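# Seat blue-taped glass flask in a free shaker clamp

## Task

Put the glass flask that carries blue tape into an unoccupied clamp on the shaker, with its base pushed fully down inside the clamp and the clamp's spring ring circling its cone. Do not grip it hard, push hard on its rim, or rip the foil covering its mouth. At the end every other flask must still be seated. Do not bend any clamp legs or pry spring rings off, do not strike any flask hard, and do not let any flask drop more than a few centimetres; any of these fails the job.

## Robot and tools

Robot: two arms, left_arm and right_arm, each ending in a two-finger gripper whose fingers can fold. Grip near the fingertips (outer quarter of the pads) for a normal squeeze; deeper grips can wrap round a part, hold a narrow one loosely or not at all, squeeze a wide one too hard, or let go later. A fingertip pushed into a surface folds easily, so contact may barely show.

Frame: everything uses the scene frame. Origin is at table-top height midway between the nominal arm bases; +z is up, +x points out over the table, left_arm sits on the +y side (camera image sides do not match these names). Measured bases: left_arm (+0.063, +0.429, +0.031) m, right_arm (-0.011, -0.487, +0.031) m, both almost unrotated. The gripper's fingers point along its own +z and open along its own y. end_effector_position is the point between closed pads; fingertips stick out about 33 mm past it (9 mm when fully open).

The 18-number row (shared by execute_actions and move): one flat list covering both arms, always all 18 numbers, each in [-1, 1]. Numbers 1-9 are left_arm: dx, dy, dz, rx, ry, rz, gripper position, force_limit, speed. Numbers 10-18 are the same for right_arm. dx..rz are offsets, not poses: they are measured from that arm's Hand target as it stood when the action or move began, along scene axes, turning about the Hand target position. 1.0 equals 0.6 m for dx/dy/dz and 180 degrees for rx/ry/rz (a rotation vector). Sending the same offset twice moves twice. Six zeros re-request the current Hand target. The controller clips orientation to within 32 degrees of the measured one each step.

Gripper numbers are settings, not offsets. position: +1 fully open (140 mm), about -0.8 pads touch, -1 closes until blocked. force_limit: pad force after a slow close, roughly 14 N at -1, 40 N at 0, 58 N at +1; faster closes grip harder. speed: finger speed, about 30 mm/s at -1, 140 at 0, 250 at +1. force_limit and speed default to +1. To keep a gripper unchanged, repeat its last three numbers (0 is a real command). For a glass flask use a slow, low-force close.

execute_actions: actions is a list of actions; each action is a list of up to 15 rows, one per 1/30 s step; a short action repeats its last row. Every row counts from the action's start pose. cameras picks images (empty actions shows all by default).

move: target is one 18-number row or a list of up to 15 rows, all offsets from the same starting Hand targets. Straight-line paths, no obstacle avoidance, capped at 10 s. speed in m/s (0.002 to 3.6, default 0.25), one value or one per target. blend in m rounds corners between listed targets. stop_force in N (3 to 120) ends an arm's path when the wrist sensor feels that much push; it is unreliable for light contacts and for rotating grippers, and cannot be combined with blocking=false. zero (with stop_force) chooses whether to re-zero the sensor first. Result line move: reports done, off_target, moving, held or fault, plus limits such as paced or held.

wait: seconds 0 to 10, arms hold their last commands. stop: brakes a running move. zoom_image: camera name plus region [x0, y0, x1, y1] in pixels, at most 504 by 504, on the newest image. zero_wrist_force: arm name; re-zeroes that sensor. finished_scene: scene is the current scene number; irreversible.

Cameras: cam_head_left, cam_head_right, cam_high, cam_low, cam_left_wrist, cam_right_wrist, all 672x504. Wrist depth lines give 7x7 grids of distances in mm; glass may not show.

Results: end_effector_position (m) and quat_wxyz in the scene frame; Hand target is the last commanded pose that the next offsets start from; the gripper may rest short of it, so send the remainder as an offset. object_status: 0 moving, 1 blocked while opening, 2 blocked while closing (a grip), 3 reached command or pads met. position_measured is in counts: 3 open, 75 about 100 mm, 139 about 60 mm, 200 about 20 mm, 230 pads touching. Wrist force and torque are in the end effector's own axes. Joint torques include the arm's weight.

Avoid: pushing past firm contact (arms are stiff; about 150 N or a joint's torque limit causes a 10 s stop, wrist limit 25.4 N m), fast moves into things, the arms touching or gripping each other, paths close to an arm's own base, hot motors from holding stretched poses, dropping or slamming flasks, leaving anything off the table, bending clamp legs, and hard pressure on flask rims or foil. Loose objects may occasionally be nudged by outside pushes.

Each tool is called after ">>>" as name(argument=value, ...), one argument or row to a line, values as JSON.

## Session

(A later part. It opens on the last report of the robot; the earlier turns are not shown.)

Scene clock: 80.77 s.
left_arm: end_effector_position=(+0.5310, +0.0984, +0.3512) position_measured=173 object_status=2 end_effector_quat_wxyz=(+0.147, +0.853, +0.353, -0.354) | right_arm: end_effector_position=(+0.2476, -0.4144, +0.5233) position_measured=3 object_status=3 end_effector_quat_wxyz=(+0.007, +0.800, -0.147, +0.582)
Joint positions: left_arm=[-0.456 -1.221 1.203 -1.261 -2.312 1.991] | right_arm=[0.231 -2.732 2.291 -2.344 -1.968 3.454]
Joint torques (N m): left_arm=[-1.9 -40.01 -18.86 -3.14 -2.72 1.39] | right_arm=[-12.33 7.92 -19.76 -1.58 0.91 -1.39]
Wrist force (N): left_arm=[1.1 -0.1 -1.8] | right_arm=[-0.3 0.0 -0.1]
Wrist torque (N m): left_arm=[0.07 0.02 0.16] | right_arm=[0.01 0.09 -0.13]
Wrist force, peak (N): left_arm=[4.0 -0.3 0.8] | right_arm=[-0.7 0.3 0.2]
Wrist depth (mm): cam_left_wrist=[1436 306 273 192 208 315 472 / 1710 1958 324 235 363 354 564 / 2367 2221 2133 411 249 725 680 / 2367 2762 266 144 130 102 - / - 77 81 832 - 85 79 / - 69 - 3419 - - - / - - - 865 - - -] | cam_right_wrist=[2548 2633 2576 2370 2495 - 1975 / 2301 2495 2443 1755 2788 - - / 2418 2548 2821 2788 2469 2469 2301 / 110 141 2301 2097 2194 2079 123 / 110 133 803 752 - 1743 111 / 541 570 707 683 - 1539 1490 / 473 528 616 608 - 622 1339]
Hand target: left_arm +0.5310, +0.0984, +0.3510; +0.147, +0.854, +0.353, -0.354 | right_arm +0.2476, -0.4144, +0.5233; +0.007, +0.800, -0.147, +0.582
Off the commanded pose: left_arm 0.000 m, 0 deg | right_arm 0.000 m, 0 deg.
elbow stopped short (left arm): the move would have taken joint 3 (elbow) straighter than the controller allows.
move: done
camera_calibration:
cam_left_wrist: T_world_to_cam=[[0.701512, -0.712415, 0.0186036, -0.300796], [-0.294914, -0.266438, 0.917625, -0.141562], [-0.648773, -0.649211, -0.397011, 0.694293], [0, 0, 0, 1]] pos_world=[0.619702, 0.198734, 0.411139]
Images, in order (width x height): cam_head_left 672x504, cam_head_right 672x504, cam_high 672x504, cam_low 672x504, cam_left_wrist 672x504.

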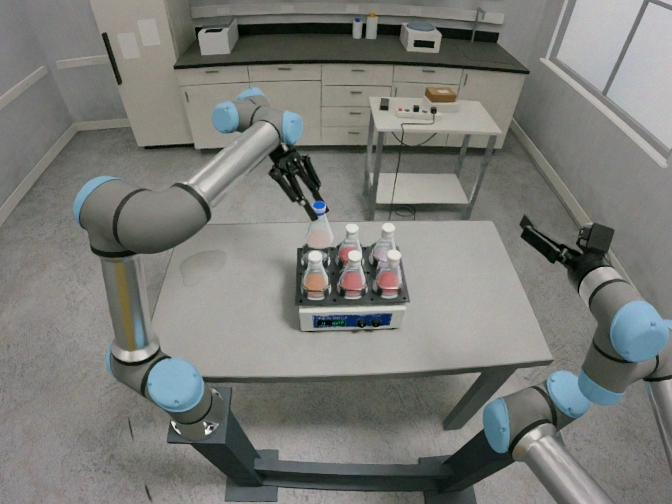

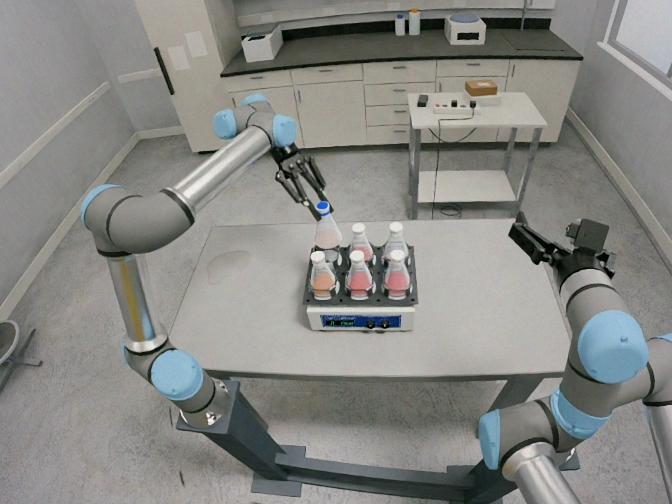

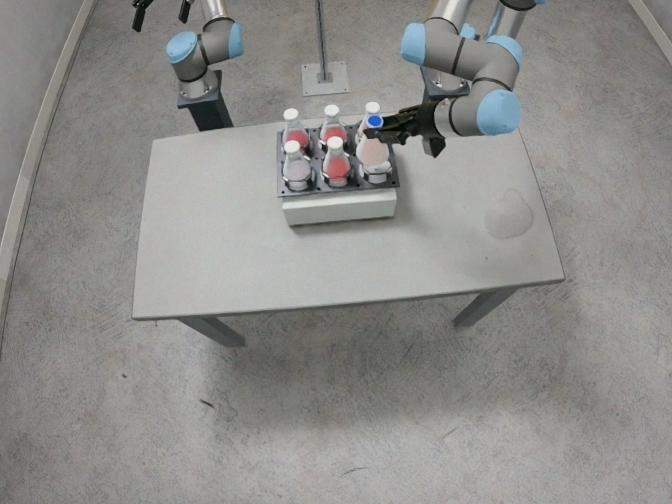

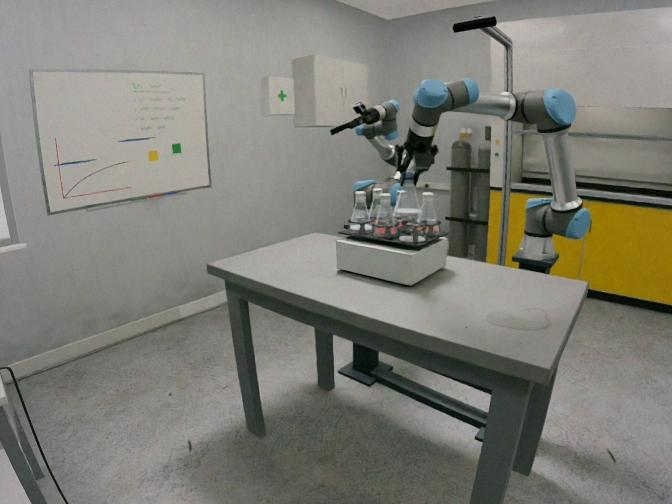

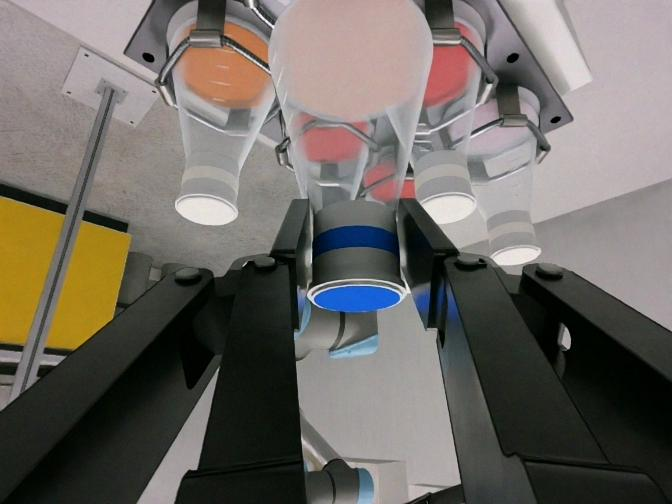

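>>> move(
  target=[0.0033,0.0267,-0.0767,0,0,0,-1,-1,-1,0,0,0,0,0,0,1,1,1],
  speed=0.08,
  stop_force=12,
  cameras=["cam_left_wrist","cam_head_left","cam_head_right","cam_high","cam_low"],
)

>>> zoom_image(
  camera="cam_head_left",
  region=[280, 210, 360, 290],
)

>>> zoom_image(
  camera="cam_head_right",
  region=[290, 210, 370, 290],
)

>>> zoom_image(
  camera="cam_high",
  region=[320, 90, 420, 190],
)

>>> zoom_image(
  camera="cam_low",
  region=[360, 170, 460, 260],
)

Scene clock: 96.43 s.
left_arm: end_effector_position=(+0.5327, +0.1132, +0.3087) position_measured=173 object_status=2 end_effector_quat_wxyz=(+0.147, +0.854, +0.353, -0.354) | right_arm: end_effector_position=(+0.2476, -0.4144, +0.5233) position_measured=3 object_status=3 end_effector_quat_wxyz=(+0.007, +0.800, -0.147, +0.582)
Joint positions: left_arm=[-0.434 -1.221 1.307 -1.346 -2.306 2.02] | right_arm=[0.231 -2.732 2.291 -2.344 -1.968 3.454]
Joint torques (N m): left_arm=[-5.21 -30.96 -13.85 -4.49 -0.73 2.14] | right_arm=[-12.43 8.4 -20.29 -1.6 0.91 -1.25]
Wrist force (N): left_arm=[-9.4 -0.2 -5.9] | right_arm=[-0.7 0.1 0.0]
Wrist torque (N m): left_arm=[0.07 0.11 0.17] | right_arm=[0.02 0.17 -0.12]
Wrist force, peak (N): left_arm=[-41.4 -0.7 -18.3] | right_arm=[-0.7 0.1 0.0]
Wrist depth (mm): cam_left_wrist=[401 390 232 192 233 269 409 / 1795 303 278 235 251 315 474 / 2091 2267 375 343 350 373 649 / 2316 2834 237 144 130 100 - / 2154 77 81 838 - 85 79 / - 69 - - - - - / - - - 928 - - -] | cam_right_wrist=[2724 2663 2469 2443 2548 - 2097 / 2346 2443 2370 1717 2962 3591 - / 2394 2548 2604 2821 2548 2443 2301 / 110 141 2323 2116 2236 2043 122 / 110 131 - - - 1809 111 / 544 562 - 718 627 1472 1454 / 476 524 591 598 578 556 1378]
Hand target: left_arm +0.5327, +0.1132, +0.3087; +0.147, +0.854, +0.353, -0.354 (not the last commanded pose) | right_arm +0.2476, -0.4144, +0.5233; +0.007, +0.800, -0.147, +0.582
Off the commanded pose: left_arm 0.004 m, 0 deg | right_arm 0.000 m, 0 deg.
move: contact (left_arm)
camera_calibration:
cam_left_wrist: T_world_to_cam=[[0.701355, -0.71257, 0.0185831, -0.290586], [-0.294882, -0.266308, 0.917673, -0.0981543], [-0.648958, -0.649095, -0.396901, 0.688245], [0, 0, 0, 1]] pos_world=[0.621502, 0.213534, 0.368639]
Images, in order (width x height): cam_head_left 672x504, cam_head_right 672x504, cam_high 672x504, cam_low 672x504, cam_left_wrist 672x504.

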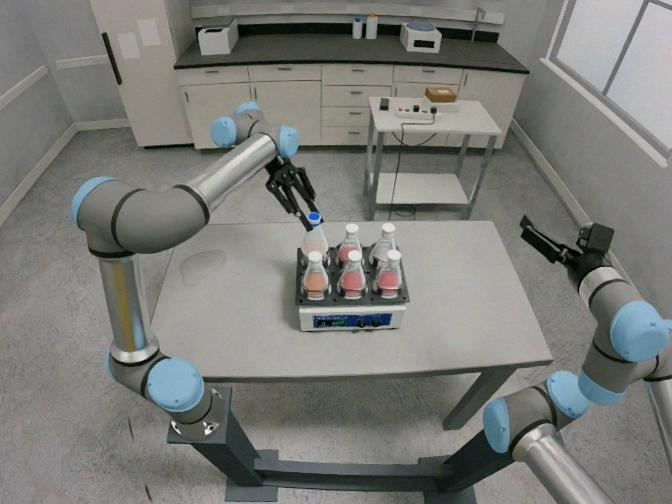

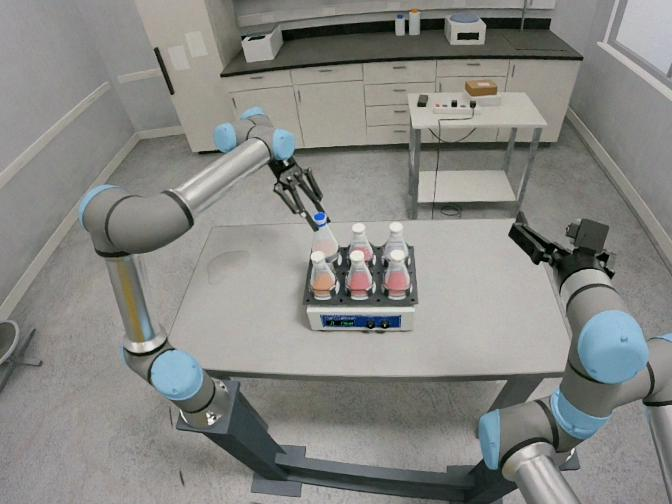

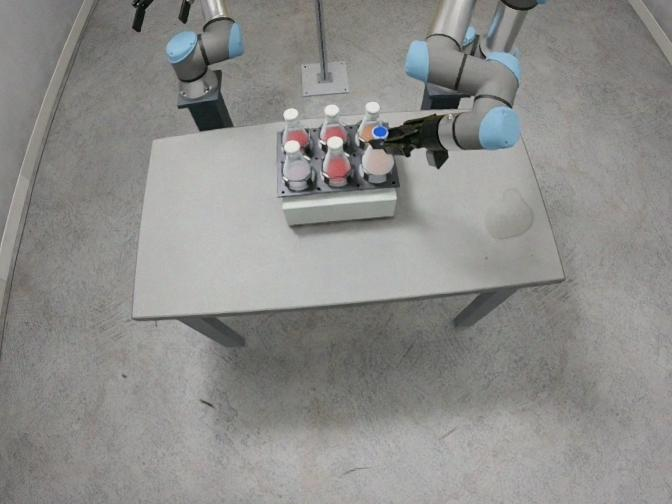

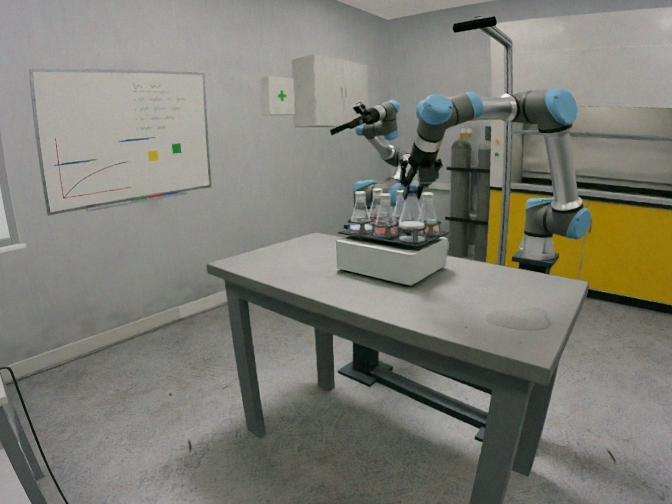

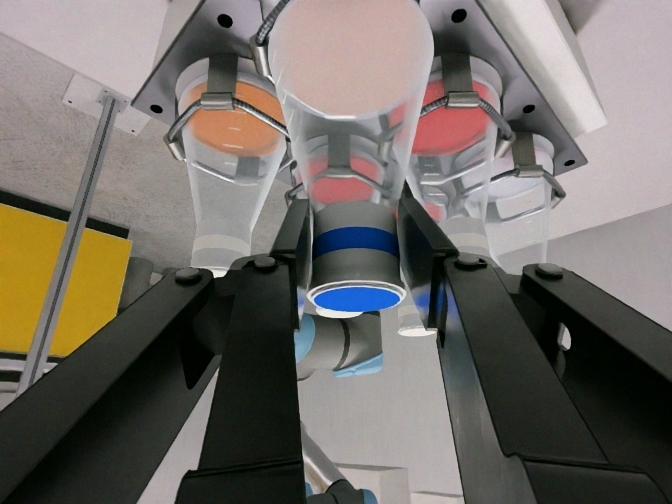

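Scaled by 6.300 from the camera's 672x504 image, which has a finer 960x720 frame.

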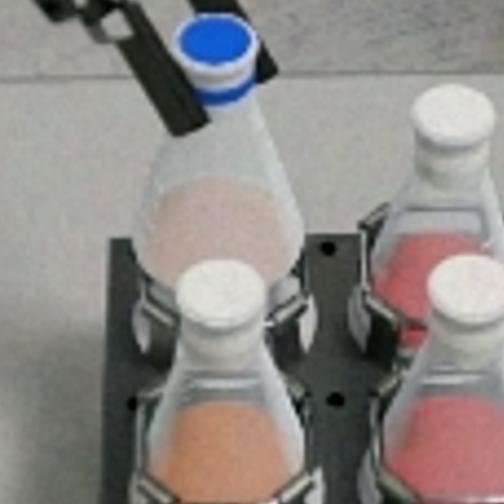

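Scaled by 6.300 from the camera's 672x504 image, which has a finer 960x720 frame.

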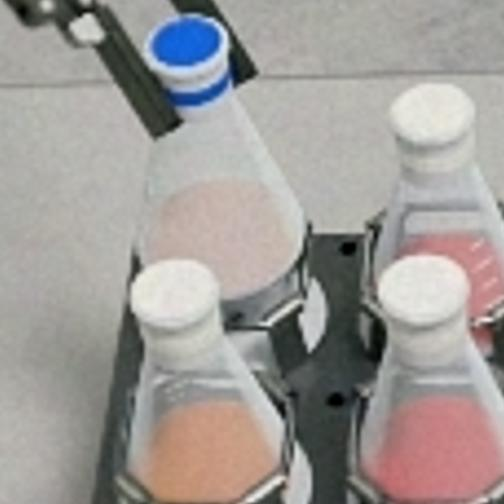

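Scaled by 5.040 from the camera's 672x504 image, which has a finer 960x720 frame.

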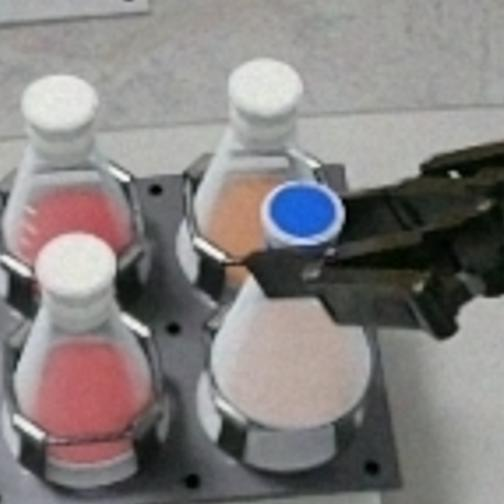

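Scaled by 5.040 from the camera's 672x504 image, which has a finer 960x720 frame.

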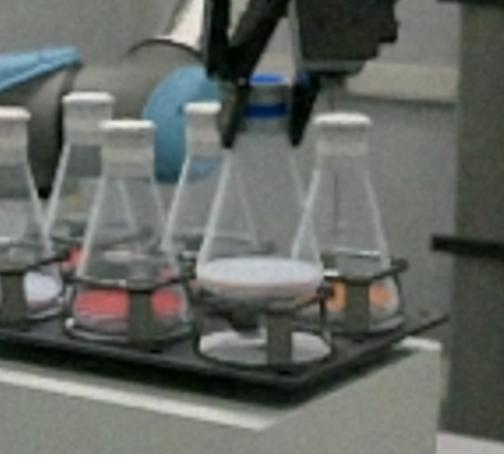

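>>> move(
  target=[-0.0175,-0.001,0.012,0,0,0,-1,-1,-1,0,0,0,0,0,0,1,1,1],
  speed=0.06,
  cameras=["cam_left_wrist","cam_head_left","cam_head_right","cam_high","cam_low"],
)

>>> zoom_image(
  camera="cam_head_right",
  region=[290, 210, 370, 290],
)

>>> zoom_image(
  camera="cam_high",
  region=[320, 90, 420, 190],
)

>>> zoom_image(
  camera="cam_low",
  region=[360, 170, 460, 260],
)

>>> zoom_image(
  camera="cam_left_wrist",
  region=[140, 0, 500, 260],
)

Scene clock: 103.50 s.
left_arm: end_effector_position=(+0.5221, +0.1126, +0.3160) position_measured=173 object_status=2 end_effector_quat_wxyz=(+0.147, +0.853, +0.353, -0.354) | right_arm: end_effector_position=(+0.2476, -0.4144, +0.5233) position_measured=3 object_status=3 end_effector_quat_wxyz=(+0.007, +0.800, -0.147, +0.582)
Joint positions: left_arm=[-0.442 -1.248 1.327 -1.346 -2.308 2.009] | right_arm=[0.231 -2.732 2.291 -2.344 -1.968 3.454]
Joint torques (N m): left_arm=[3.83 -33.9 -34.33 -4.31 -3 0.22] | right_arm=[-11.99 8.99 -20.74 -1.54 0.8 -1.27]
Wrist force (N): left_arm=[1.1 0.0 -1.6] | right_arm=[-0.4 -0.1 0.2]
Wrist torque (N m): left_arm=[0.08 0.02 0.17] | right_arm=[-0.03 0.09 -0.12]
Wrist force, peak (N): left_arm=[-10.1 0.1 -6.2] | right_arm=[-0.7 0.0 0.2]
Wrist depth (mm): cam_left_wrist=[429 398 246 192 207 277 402 / 1710 295 290 236 251 315 492 / 2133 2267 2198 351 364 390 663 / 2244 2872 231 144 130 102 2176 / 2244 77 81 819 - 85 85 / - 69 - - - - - / - - - 869 - - -] | cam_right_wrist=[2576 2693 2576 2418 2370 2418 2043 / 2194 2301 2469 1769 2756 2663 - / 2604 2548 2756 2756 2469 2548 2061 / 110 141 2323 1975 2215 2043 122 / 110 133 849 - - 1795 111 / 544 574 - 655 - 1549 1419 / 469 514 606 614 585 - 1331]
Hand target: left_arm +0.5222, +0.1126, +0.3159; +0.147, +0.854, +0.353, -0.354 | right_arm +0.2476, -0.4144, +0.5233; +0.007, +0.800, -0.147, +0.582
Off the commanded pose: left_arm 0.000 m, 0 deg | right_arm 0.000 m, 0 deg.
move: done
camera_calibration:
cam_left_wrist: T_world_to_cam=[[0.701331, -0.712596, 0.0184905, -0.283589], [-0.29479, -0.266318, 0.9177, -0.10814], [-0.649025, -0.649063, -0.396843, 0.683782], [0, 0, 0, 1]] pos_world=[0.610803, 0.212934, 0.375839]
Images, in order (width x height): cam_head_left 672x504, cam_head_right 672x504, cam_high 672x504, cam_low 672x504, cam_left_wrist 672x504.

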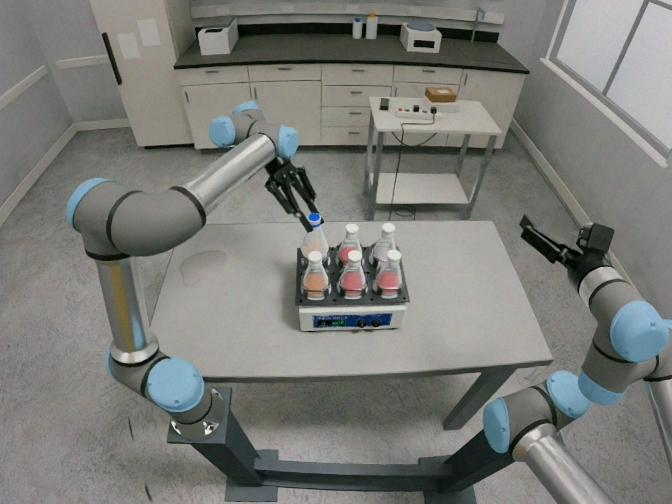

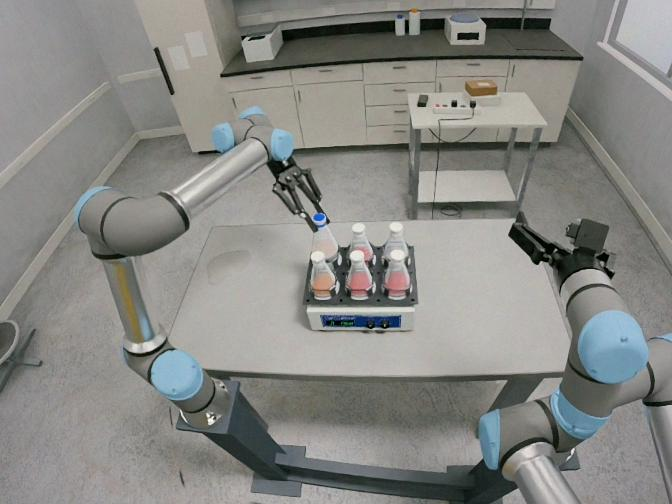

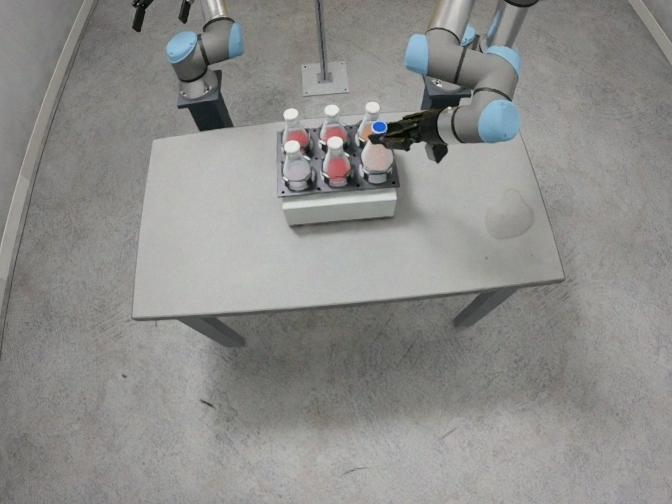

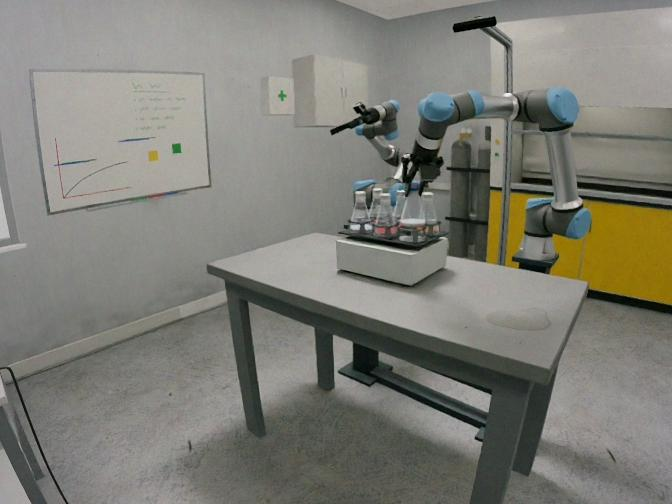

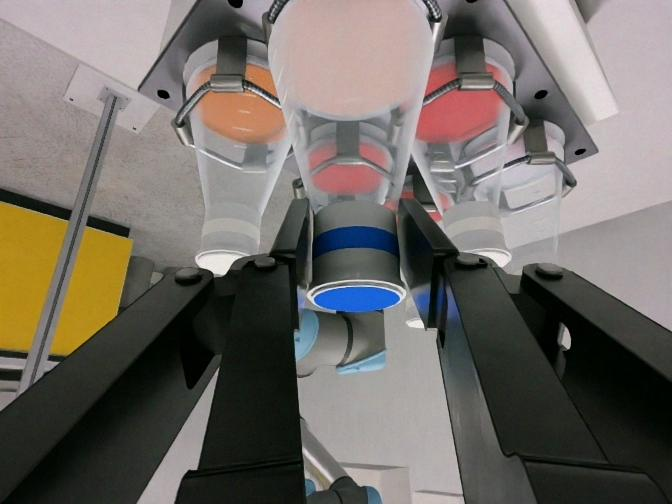

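Scaled by 6.300 from the camera's 672x504 image, which has a finer 960x720 frame.

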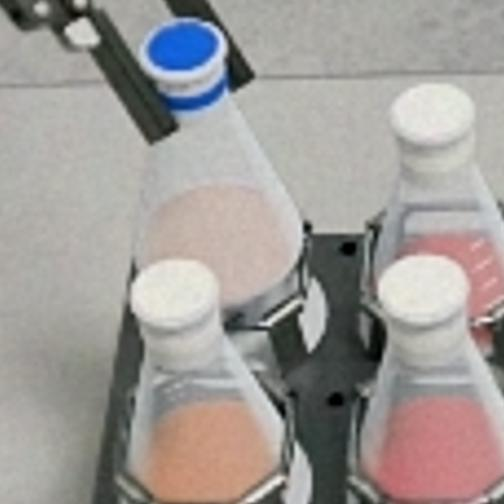

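Scaled by 5.040 from the camera's 672x504 image, which has a finer 960x720 frame.

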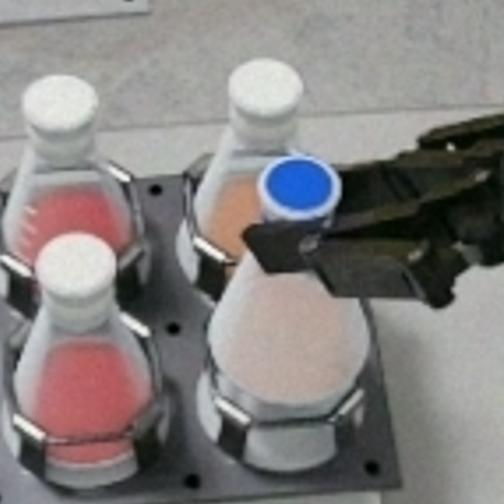

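Scaled by 5.040 from the camera's 672x504 image, which has a finer 960x720 frame.

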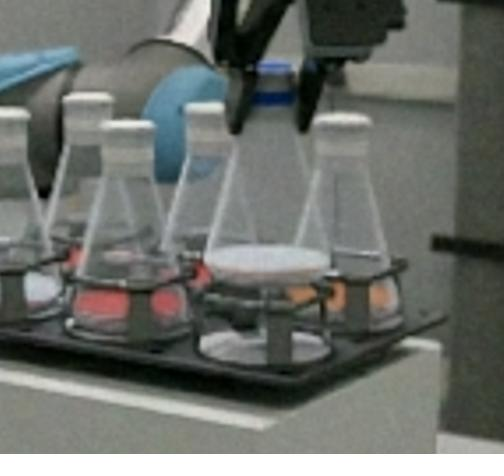

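Scaled by 1.400 from the camera's 672x504 image, which has a finer 960x720 frame.

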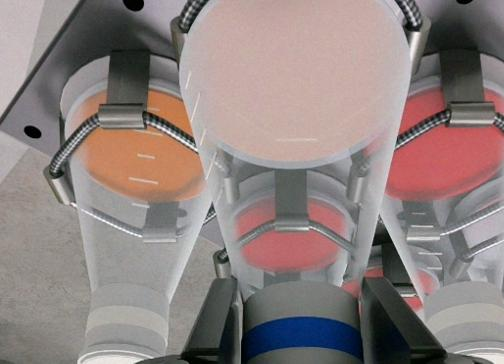

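>>> move(
  target=[0,0,-0.06,0,0,0,-1,-1,-1,0,0,0,0,0,0,1,1,1],
  speed=0.02,
  stop_force=25,
  cameras=["cam_low","cam_high"],
)

Scene clock: 118.47 s.
left_arm: end_effector_position=(+0.5223, +0.1125, +0.3012) position_measured=173 object_status=2 end_effector_quat_wxyz=(+0.147, +0.854, +0.353, -0.354) | right_arm: end_effector_position=(+0.2476, -0.4144, +0.5233) position_measured=3 object_status=3 end_effector_quat_wxyz=(+0.007, +0.800, -0.147, +0.582)
Joint positions: left_arm=[-0.442 -1.245 1.36 -1.383 -2.308 2.009] | right_arm=[0.231 -2.732 2.291 -2.344 -1.968 3.454]
Joint torques (N m): left_arm=[8.39 -43.74 -25 -2.06 0.16 1.86] | right_arm=[-12.68 9.17 -21.23 -1.62 0.94 -1.31]
Wrist force (N): left_arm=[-8.5 5.4 -8.8] | right_arm=[-0.4 0.2 0.2]
Wrist torque (N m): left_arm=[-0.45 0.15 0.40] | right_arm=[0.04 0.09 -0.13]
Wrist force, peak (N): left_arm=[-20.2 6.8 -16.6] | right_arm=[-0.5 0.4 0.4]
Wrist depth (mm): cam_left_wrist=[397 382 232 191 203 259 399 / 1683 293 258 236 254 285 471 / 2176 2221 1995 316 354 346 643 / 2393 2727 230 145 130 224 1841 / - 76 81 807 - 85 85 / - 69 - - - - - / - - - 945 - - -] | cam_right_wrist=[2576 2693 2469 2443 2604 - 1851 / 2279 2257 2346 1809 2724 2962 - / 2576 2576 2756 2756 2633 2495 2279 / 109 141 2346 2279 2323 2043 122 / 110 130 - - - 1795 111 / 534 575 - - - 1549 1472 / 485 533 603 574 564 564 1370]
Hand target: left_arm +0.5223, +0.1125, +0.3012; +0.147, +0.853, +0.353, -0.354 (not the last commanded pose) | right_arm +0.2476, -0.4144, +0.5233; +0.007, +0.800, -0.147, +0.582
Off the commanded pose: left_arm 0.021 m, 0 deg | right_arm 0.000 m, 0 deg.
move: contact (left_arm)
Images, in order (width x height): cam_high 672x504, cam_low 672x504.

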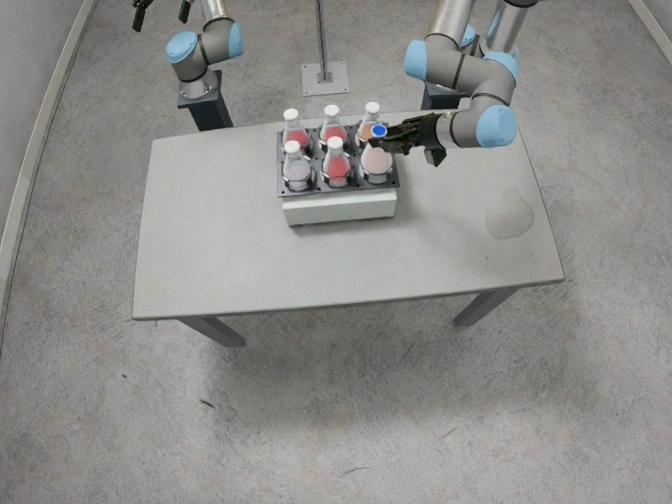

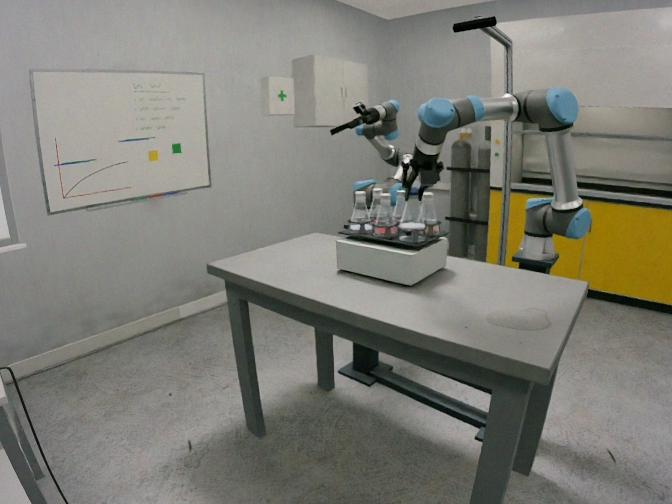

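>>> move(
  target=[
    [0,0,0.0413,0,0,0,-0.97,-0.02,-1,0,0,0,0,0,0,1,1,1],
    [0.0313,-0.0313,0.0413,0.0589,0.0589,0,-0.97,-0.02,-1,0,0,0,0,0,0,1,1,1],
  ],
  speed=0.06,
  cameras=["cam_low"],
)

>>> move(
  target=[0,0,-0.055,0,0,0,-0.97,-0.02,-1,0,0,0,0,0,0,1,1,1],
  speed=0.03,
  stop_force=10,
  cameras=["cam_low","cam_high"],
)

>>> zoom_image(
  camera="cam_low",
  region=[350, 150, 460, 250],
)

>>> zoom_image(
  camera="cam_high",
  region=[320, 90, 440, 190],
)

Scene clock: 127.77 s.
left_arm: end_effector_position=(+0.5410, +0.0937, +0.3259) position_measured=174 object_status=2 end_effector_quat_wxyz=(+0.035, +0.827, +0.396, -0.397) | right_arm: end_effector_position=(+0.2476, -0.4144, +0.5233) position_measured=3 object_status=3 end_effector_quat_wxyz=(+0.007, +0.800, -0.147, +0.582)
Joint positions: left_arm=[-0.48 -1.035 0.966 -1.003 -2.252 1.924] | right_arm=[0.231 -2.732 2.291 -2.344 -1.968 3.454]
Joint torques (N m): left_arm=[4.83 -57.33 -18.36 -3.74 -3.09 1.98] | right_arm=[-12.01 8.77 -21.71 -1.44 0.9 -1.2]
Wrist force (N): left_arm=[0.8 0.6 -2.0] | right_arm=[-0.2 0.4 0.3]
Wrist torque (N m): left_arm=[0.08 0.07 0.09] | right_arm=[0.09 0.05 -0.12]
Wrist force, peak (N): left_arm=[-8.6 5.8 -9.1] | right_arm=[-0.7 0.3 0.2]
Wrist depth (mm): cam_left_wrist=[1841 1737 277 192 208 249 290 / 2292 2133 342 236 291 273 306 / 2393 2367 2267 377 354 333 355 / 2198 2534 - 144 132 376 600 / 2727 76 81 816 - 85 79 / - 69 - - - - - / - - - 898 - - -] | cam_right_wrist=[2604 2548 2418 2443 2418 - 1769 / 2346 2323 2257 1755 2724 2495 - / 2394 2663 2756 2663 2604 2576 2135 / 109 141 2443 2154 2043 2025 122 / 110 132 - - 734 1743 111 / 555 568 - - 662 1529 1445 / 478 519 - - 588 575 1370]
Hand target: left_arm +0.5411, +0.0937, +0.3260; +0.035, +0.827, +0.396, -0.397 | right_arm +0.2476, -0.4144, +0.5233; +0.007, +0.800, -0.147, +0.582
Off the commanded pose: left_arm 0.000 m, 0 deg | right_arm 0.000 m, 0 deg.
move: done
Images, in order (width x height): cam_low 672x504.

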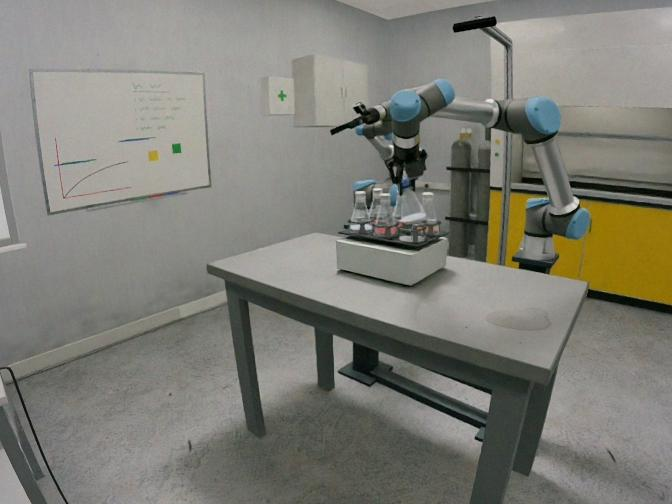

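Scene clock: 129.53 s.
left_arm: end_effector_position=(+0.5410, +0.0937, +0.2978) position_measured=174 object_status=2 end_effector_quat_wxyz=(+0.035, +0.827, +0.396, -0.397) | right_arm: end_effector_position=(+0.2476, -0.4144, +0.5233) position_measured=3 object_status=3 end_effector_quat_wxyz=(+0.007, +0.800, -0.147, +0.582)
Joint positions: left_arm=[-0.48 -1.038 1.043 -1.077 -2.252 1.924] | right_arm=[0.231 -2.732 2.291 -2.344 -1.968 3.454]
Joint torques (N m): left_arm=[5.55 -42.17 -16.77 -4 0.34 1.13] | right_arm=[-11.93 8.6 -21.58 -1.48 1 -1.36]
Wrist force (N): left_arm=[-1.8 -0.8 -3.7] | right_arm=[-0.4 0.2 0.1]
Wrist torque (N m): left_arm=[0.17 0.12 -0.08] | right_arm=[0.05 0.11 -0.12]
Wrist force, peak (N): left_arm=[-8.2 -1.6 -9.5] | right_arm=[-0.5 0.3 0.2]
Wrist depth (mm): cam_left_wrist=[1857 485 256 191 200 226 272 / 2316 2221 291 235 227 245 283 / 2154 2659 2534 333 317 299 314 / 2244 2564 233 144 129 311 339 / 2693 77 81 816 - 85 85 / - 69 - 886 - - - / - - - 2393 - - -] | cam_right_wrist=[2495 2693 2548 2495 2521 - - / 2301 2236 2370 1755 2756 2135 - / 2443 2576 2604 2926 2495 2521 2236 / 109 141 2323 2043 2025 2061 123 / 110 130 - - - 1743 111 / 537 570 714 - - 1500 1445 / 465 522 651 614 - 579 1354]
Hand target: left_arm +0.5410, +0.0937, +0.2978; +0.035, +0.827, +0.396, -0.397 (not the last commanded pose) | right_arm +0.2476, -0.4144, +0.5233; +0.007, +0.800, -0.147, +0.582
Off the commanded pose: left_arm 0.005 m, 0 deg | right_arm 0.000 m, 0 deg.
move: contact (left_arm)
Images, in order (width x height): cam_high 672x504, cam_low 672x504.

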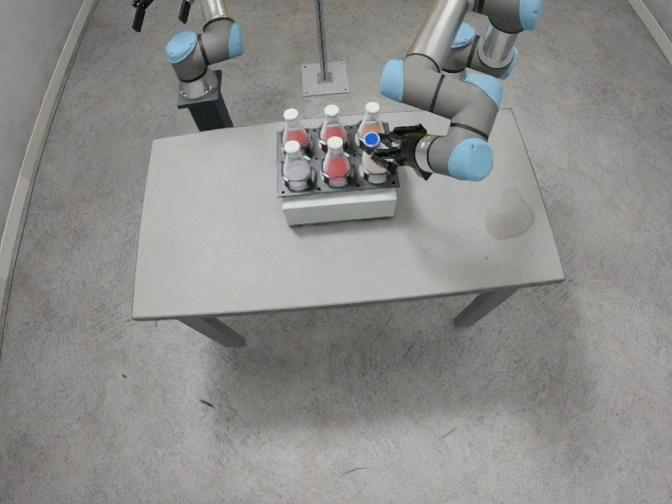

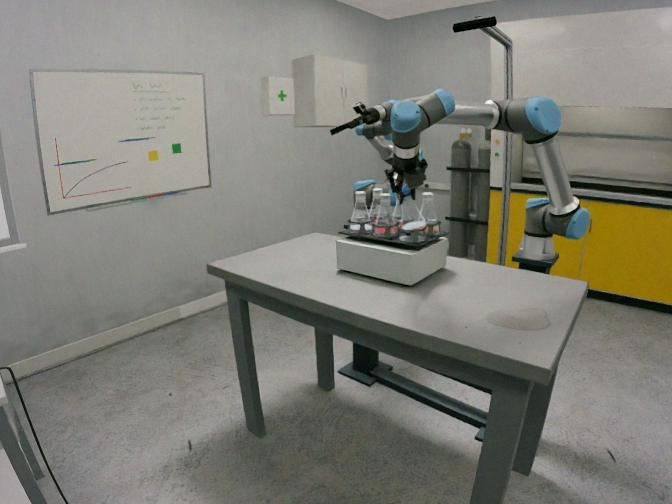

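Scaled by 4.582 from the camera's 672x504 image, which has a finer 960x720 frame.

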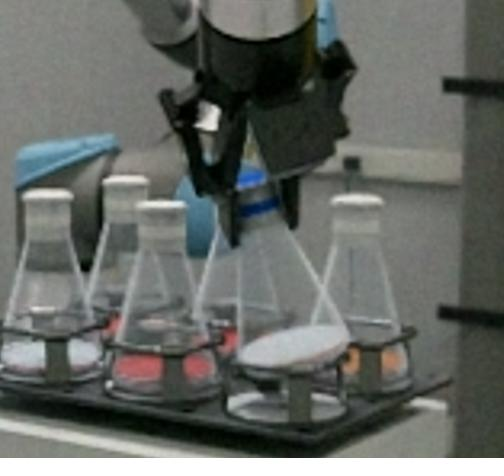

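Scaled by 4.200 from the camera's 672x504 image, which has a finer 960x720 frame.

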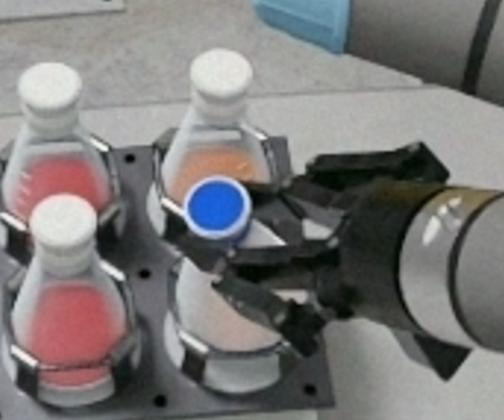

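>>> move(
  target=[0.0135,-0.0135,0.002,0,0,0,-0.97,-0.02,-1,0,0,0,0,0,0,1,1,1],
  speed=0.03,
  stop_force=15,
)

>>> move(
  target=[0,0,-0.035,0,0,0,-0.97,-0.02,-1,0,0,0,0,0,0,1,1,1],
  speed=0.03,
  stop_force=20,
  cameras=["cam_low","cam_high"],
)

>>> zoom_image(
  camera="cam_low",
  region=[350, 150, 460, 250],
)

Scene clock: 134.60 s.
left_arm: end_effector_position=(+0.5491, +0.0856, +0.2990) position_measured=174 object_status=2 end_effector_quat_wxyz=(+0.035, +0.827, +0.396, -0.397) | right_arm: end_effector_position=(+0.2476, -0.4144, +0.5233) position_measured=3 object_status=3 end_effector_quat_wxyz=(+0.007, +0.800, -0.147, +0.582)
Joint positions: left_arm=[-0.484 -1.01 0.996 -1.062 -2.254 1.919] | right_arm=[0.231 -2.732 2.291 -2.344 -1.968 3.454]
Joint torques (N m): left_arm=[4.16 -57.56 -21.99 -8.47 -3.32 3.12] | right_arm=[-12.12 8.91 -22.08 -1.49 1 -1.34]
Wrist force (N): left_arm=[0.3 -12.4 -0.7] | right_arm=[-0.5 0.1 0.0]
Wrist torque (N m): left_arm=[1.30 -0.08 -0.83] | right_arm=[0.01 0.12 -0.12]
Wrist force, peak (N): left_arm=[-0.6 -13.1 -1.2] | right_arm=[-0.6 0.4 0.1]
Wrist depth (mm): cam_left_wrist=[1890 455 252 193 211 232 312 / 2267 2244 305 237 236 258 294 / 2341 2420 2505 330 340 303 322 / 2367 2659 237 145 132 357 645 / 2627 76 81 828 - 86 79 / - 69 - 783 - - - / - - - 2727 - - -] | cam_right_wrist=[2604 2604 2495 2548 2633 - 1866 / 2323 2370 2548 1730 2788 2495 2346 / 2394 2521 2724 2756 2495 2521 2236 / 109 141 2346 2025 1975 1959 122 / 110 142 - - 777 1730 111 / 541 571 695 677 655 1509 1490 / 473 528 617 612 582 575 1331]
Hand target: left_arm +0.5491, +0.0856, +0.2990; +0.035, +0.827, +0.396, -0.397 | right_arm +0.2476, -0.4144, +0.5233; +0.007, +0.800, -0.147, +0.582
Off the commanded pose: left_arm 0.000 m, 0 deg | right_arm 0.000 m, 0 deg.
move: done

Scene clock: 136.37 s.
left_arm: end_effector_position=(+0.5491, +0.0856, +0.2780) position_measured=174 object_status=2 end_effector_quat_wxyz=(+0.035, +0.827, +0.396, -0.397) | right_arm: end_effector_position=(+0.2476, -0.4144, +0.5233) position_measured=3 object_status=3 end_effector_quat_wxyz=(+0.007, +0.800, -0.147, +0.582)
Joint positions: left_arm=[-0.484 -1.009 1.048 -1.115 -2.254 1.919] | right_arm=[0.231 -2.732 2.291 -2.344 -1.968 3.454]
Joint torques (N m): left_arm=[4.83 -56.5 -38.47 -4.45 -4.49 -1.46] | right_arm=[-12.25 8.93 -22.57 -1.54 0.9 -1.26]
Wrist force (N): left_arm=[-0.2 -11.4 3.4] | right_arm=[-0.1 0.4 0.1]
Wrist torque (N m): left_arm=[1.11 -0.19 -0.75] | right_arm=[0.09 0.04 -0.12]
Wrist force, peak (N): left_arm=[-16.6 -16.0 -10.0] | right_arm=[-0.7 0.4 0.1]
Wrist depth (mm): cam_left_wrist=[1795 425 206 193 200 214 296 / 2448 2112 256 234 227 242 272 / 2341 2693 2341 309 252 281 304 / 2267 234 237 144 133 290 589 / 2727 77 81 293 152 86 79 / - 69 - 872 - - 73 / - - - 2564 - - -] | cam_right_wrist=[2663 2693 2521 2418 2495 - 1959 / 2257 2323 2394 1809 2890 2576 - / 2443 2604 2693 2663 2663 2576 2443 / 110 141 2370 2116 2061 2025 122 / 110 131 - 780 814 1769 111 / 542 571 725 - 689 1472 1454 / 476 524 - 592 579 574 1324]
Hand target: left_arm +0.5491, +0.0856, +0.2780; +0.035, +0.827, +0.396, -0.397 | right_arm +0.2476, -0.4144, +0.5233; +0.007, +0.800, -0.147, +0.582
Off the commanded pose: left_arm 0.000 m, 0 deg | right_arm 0.000 m, 0 deg.
move: done
Images, in order (width x height): cam_high 672x504, cam_low 672x504.

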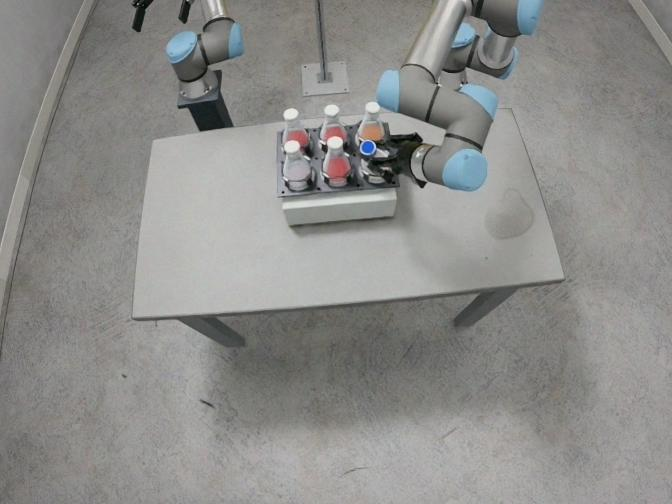

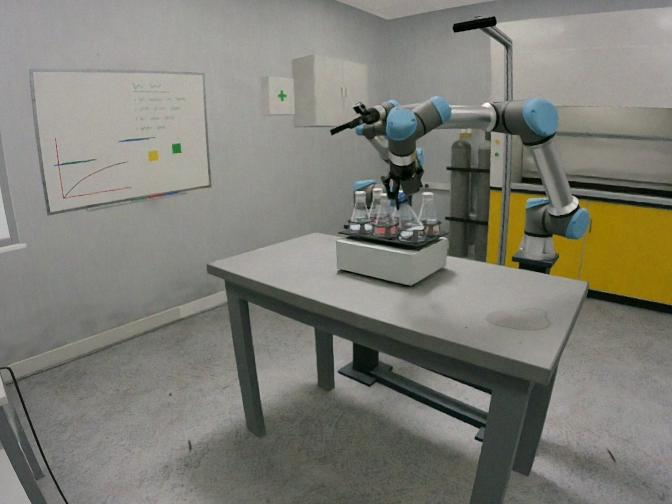

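Scaled by 4.582 from the camera's 672x504 image, which has a finer 960x720 frame.

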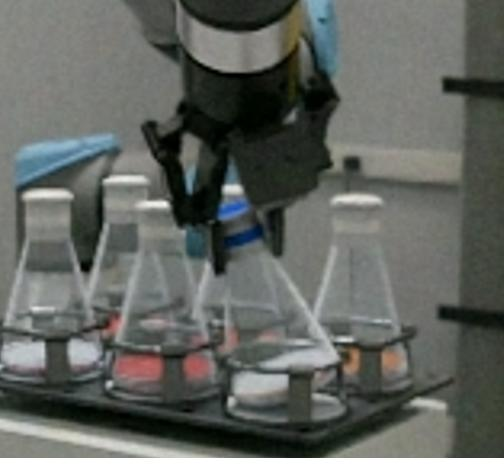

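>>> move(
  target=[-0.0448,0.045,-0.003,-0.0589,-0.0589,0,-0.97,-0.02,-1,0,0,0,0,0,0,1,1,1],
  speed=0.04,
  stop_force=35,
  cameras=["cam_low"],
)

>>> zoom_image(
  camera="cam_low",
  region=[350, 150, 460, 250],
)

Scene clock: 146.60 s.
left_arm: end_effector_position=(+0.5223, +0.1126, +0.2762) position_measured=175 object_status=2 end_effector_quat_wxyz=(+0.147, +0.853, +0.353, -0.354) | right_arm: end_effector_position=(+0.2476, -0.4144, +0.5233) position_measured=3 object_status=3 end_effector_quat_wxyz=(+0.007, +0.800, -0.147, +0.582)
Joint positions: left_arm=[-0.442 -1.236 1.413 -1.444 -2.308 2.009] | right_arm=[0.231 -2.732 2.291 -2.344 -1.968 3.454]
Joint torques (N m): left_arm=[-5.95 -32.71 -29.38 1.93 1.13 -2.66] | right_arm=[-12.29 9.65 -23.56 -1.41 0.97 -1.32]
Wrist force (N): left_arm=[0.1 7.4 -1.0] | right_arm=[-0.4 0.2 0.2]
Wrist torque (N m): left_arm=[-0.66 -0.03 0.60] | right_arm=[0.05 0.11 -0.12]
Wrist force, peak (N): left_arm=[-0.1 -11.7 3.4] | right_arm=[-0.7 0.4 0.4]
Wrist depth (mm): cam_left_wrist=[369 354 213 194 205 234 373 / 1723 272 238 230 229 263 330 / 2176 2292 302 302 291 304 595 / 2292 2798 2595 145 132 344 675 / 2244 76 81 282 - 85 - / - 72 - 801 - - - / - - - 970 - - -] | cam_right_wrist=[2663 2724 2443 2469 2495 2495 1705 / 2279 2469 2394 1755 2756 3118 2097 / 2469 2576 2724 2724 2548 2521 2521 / 109 141 2469 2279 2174 2043 122 / 110 840 - 843 795 1769 111 / 542 566 - 660 653 1549 1428 / 479 530 624 - 581 568 1370]
Hand target: left_arm +0.5223, +0.1126, +0.2762; +0.147, +0.853, +0.353, -0.354 | right_arm +0.2476, -0.4144, +0.5233; +0.007, +0.800, -0.147, +0.582
Off the commanded pose: left_arm 0.000 m, 0 deg | right_arm 0.000 m, 0 deg.
move: done
Images, in order (width x height): cam_low 672x504.

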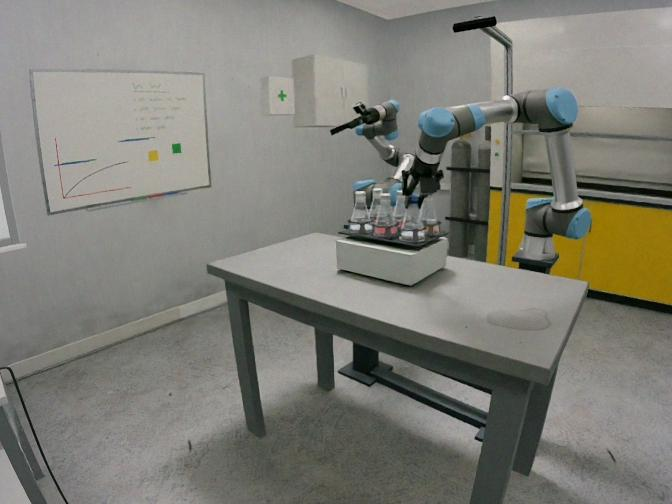

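Scaled by 4.582 from the camera's 672x504 image, which has a finer 960x720 frame.

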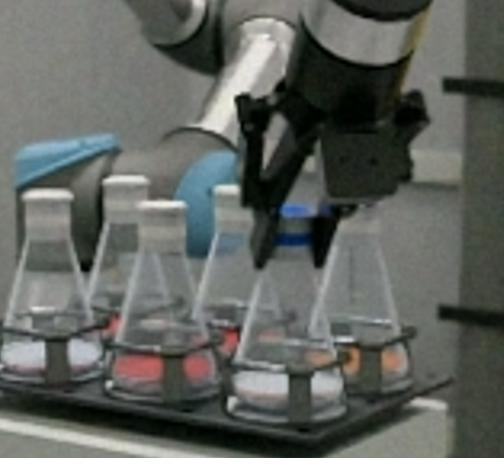

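Nice; it's through. Push down.

>>> move(
  target=[0,0,-0.05,0,0,0,-0.97,-0.02,-1,0,0,0,0,0,0,1,1,1],
  speed=0.02,
  stop_force=20,
)

>>> zoom_image(
  camera="cam_low",
  region=[350, 150, 460, 250],
)

Scene clock: 150.77 s.
left_arm: end_effector_position=(+0.5223, +0.1126, +0.2727) position_measured=175 object_status=2 end_effector_quat_wxyz=(+0.147, +0.853, +0.353, -0.354) | right_arm: end_effector_position=(+0.2476, -0.4144, +0.5233) position_measured=3 object_status=3 end_effector_quat_wxyz=(+0.007, +0.800, -0.147, +0.582)
Joint positions: left_arm=[-0.442 -1.234 1.42 -1.452 -2.308 2.009] | right_arm=[0.231 -2.732 2.291 -2.344 -1.968 3.454]
Joint torques (N m): left_arm=[-6.37 -36.13 -24.9 -0.93 2.28 -2.07] | right_arm=[-12.59 9.02 -24.05 -1.56 0.99 -1.38]
Wrist force (N): left_arm=[-8.7 7.0 -12.7] | right_arm=[-0.5 0.2 0.5]
Wrist torque (N m): left_arm=[-0.56 0.18 0.47] | right_arm=[0.06 0.11 -0.12]
Wrist force, peak (N): left_arm=[-21.6 5.9 -32.3] | right_arm=[-0.7 0.2 0.2]
Wrist depth (mm): cam_left_wrist=[365 351 209 193 201 231 354 / 1683 280 235 236 229 258 417 / 2133 2198 298 305 279 302 561 / 2267 2834 2534 145 132 354 - / 2154 76 81 284 - 85 - / - 72 - 855 - - - / - - - 928 - - -] | cam_right_wrist=[2633 2548 2521 2394 2521 - 1896 / 2418 2443 2370 1717 2663 2576 - / 2495 2521 2693 2890 2633 2469 2194 / 110 141 2394 2079 2236 2061 123 / 109 133 - 790 - 1705 111 / 558 571 - - - 1500 1454 / 478 509 609 - 606 574 1274]
Hand target: left_arm +0.5223, +0.1126, +0.2727; +0.147, +0.853, +0.353, -0.354 (not the last commanded pose) | right_arm +0.2476, -0.4144, +0.5233; +0.007, +0.800, -0.147, +0.582
Off the commanded pose: left_arm 0.026 m, 0 deg | right_arm 0.000 m, 0 deg.
move: contact (left_arm)

Scaled by 4.582 from the camera's 672x504 image, which has a finer 960x720 frame.
This view is cut from an older image: the scene may have changed since it was taken.

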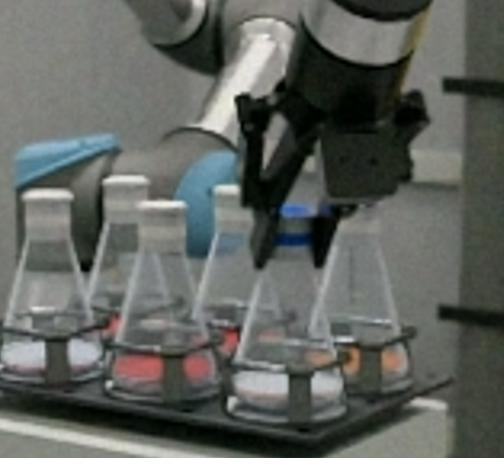

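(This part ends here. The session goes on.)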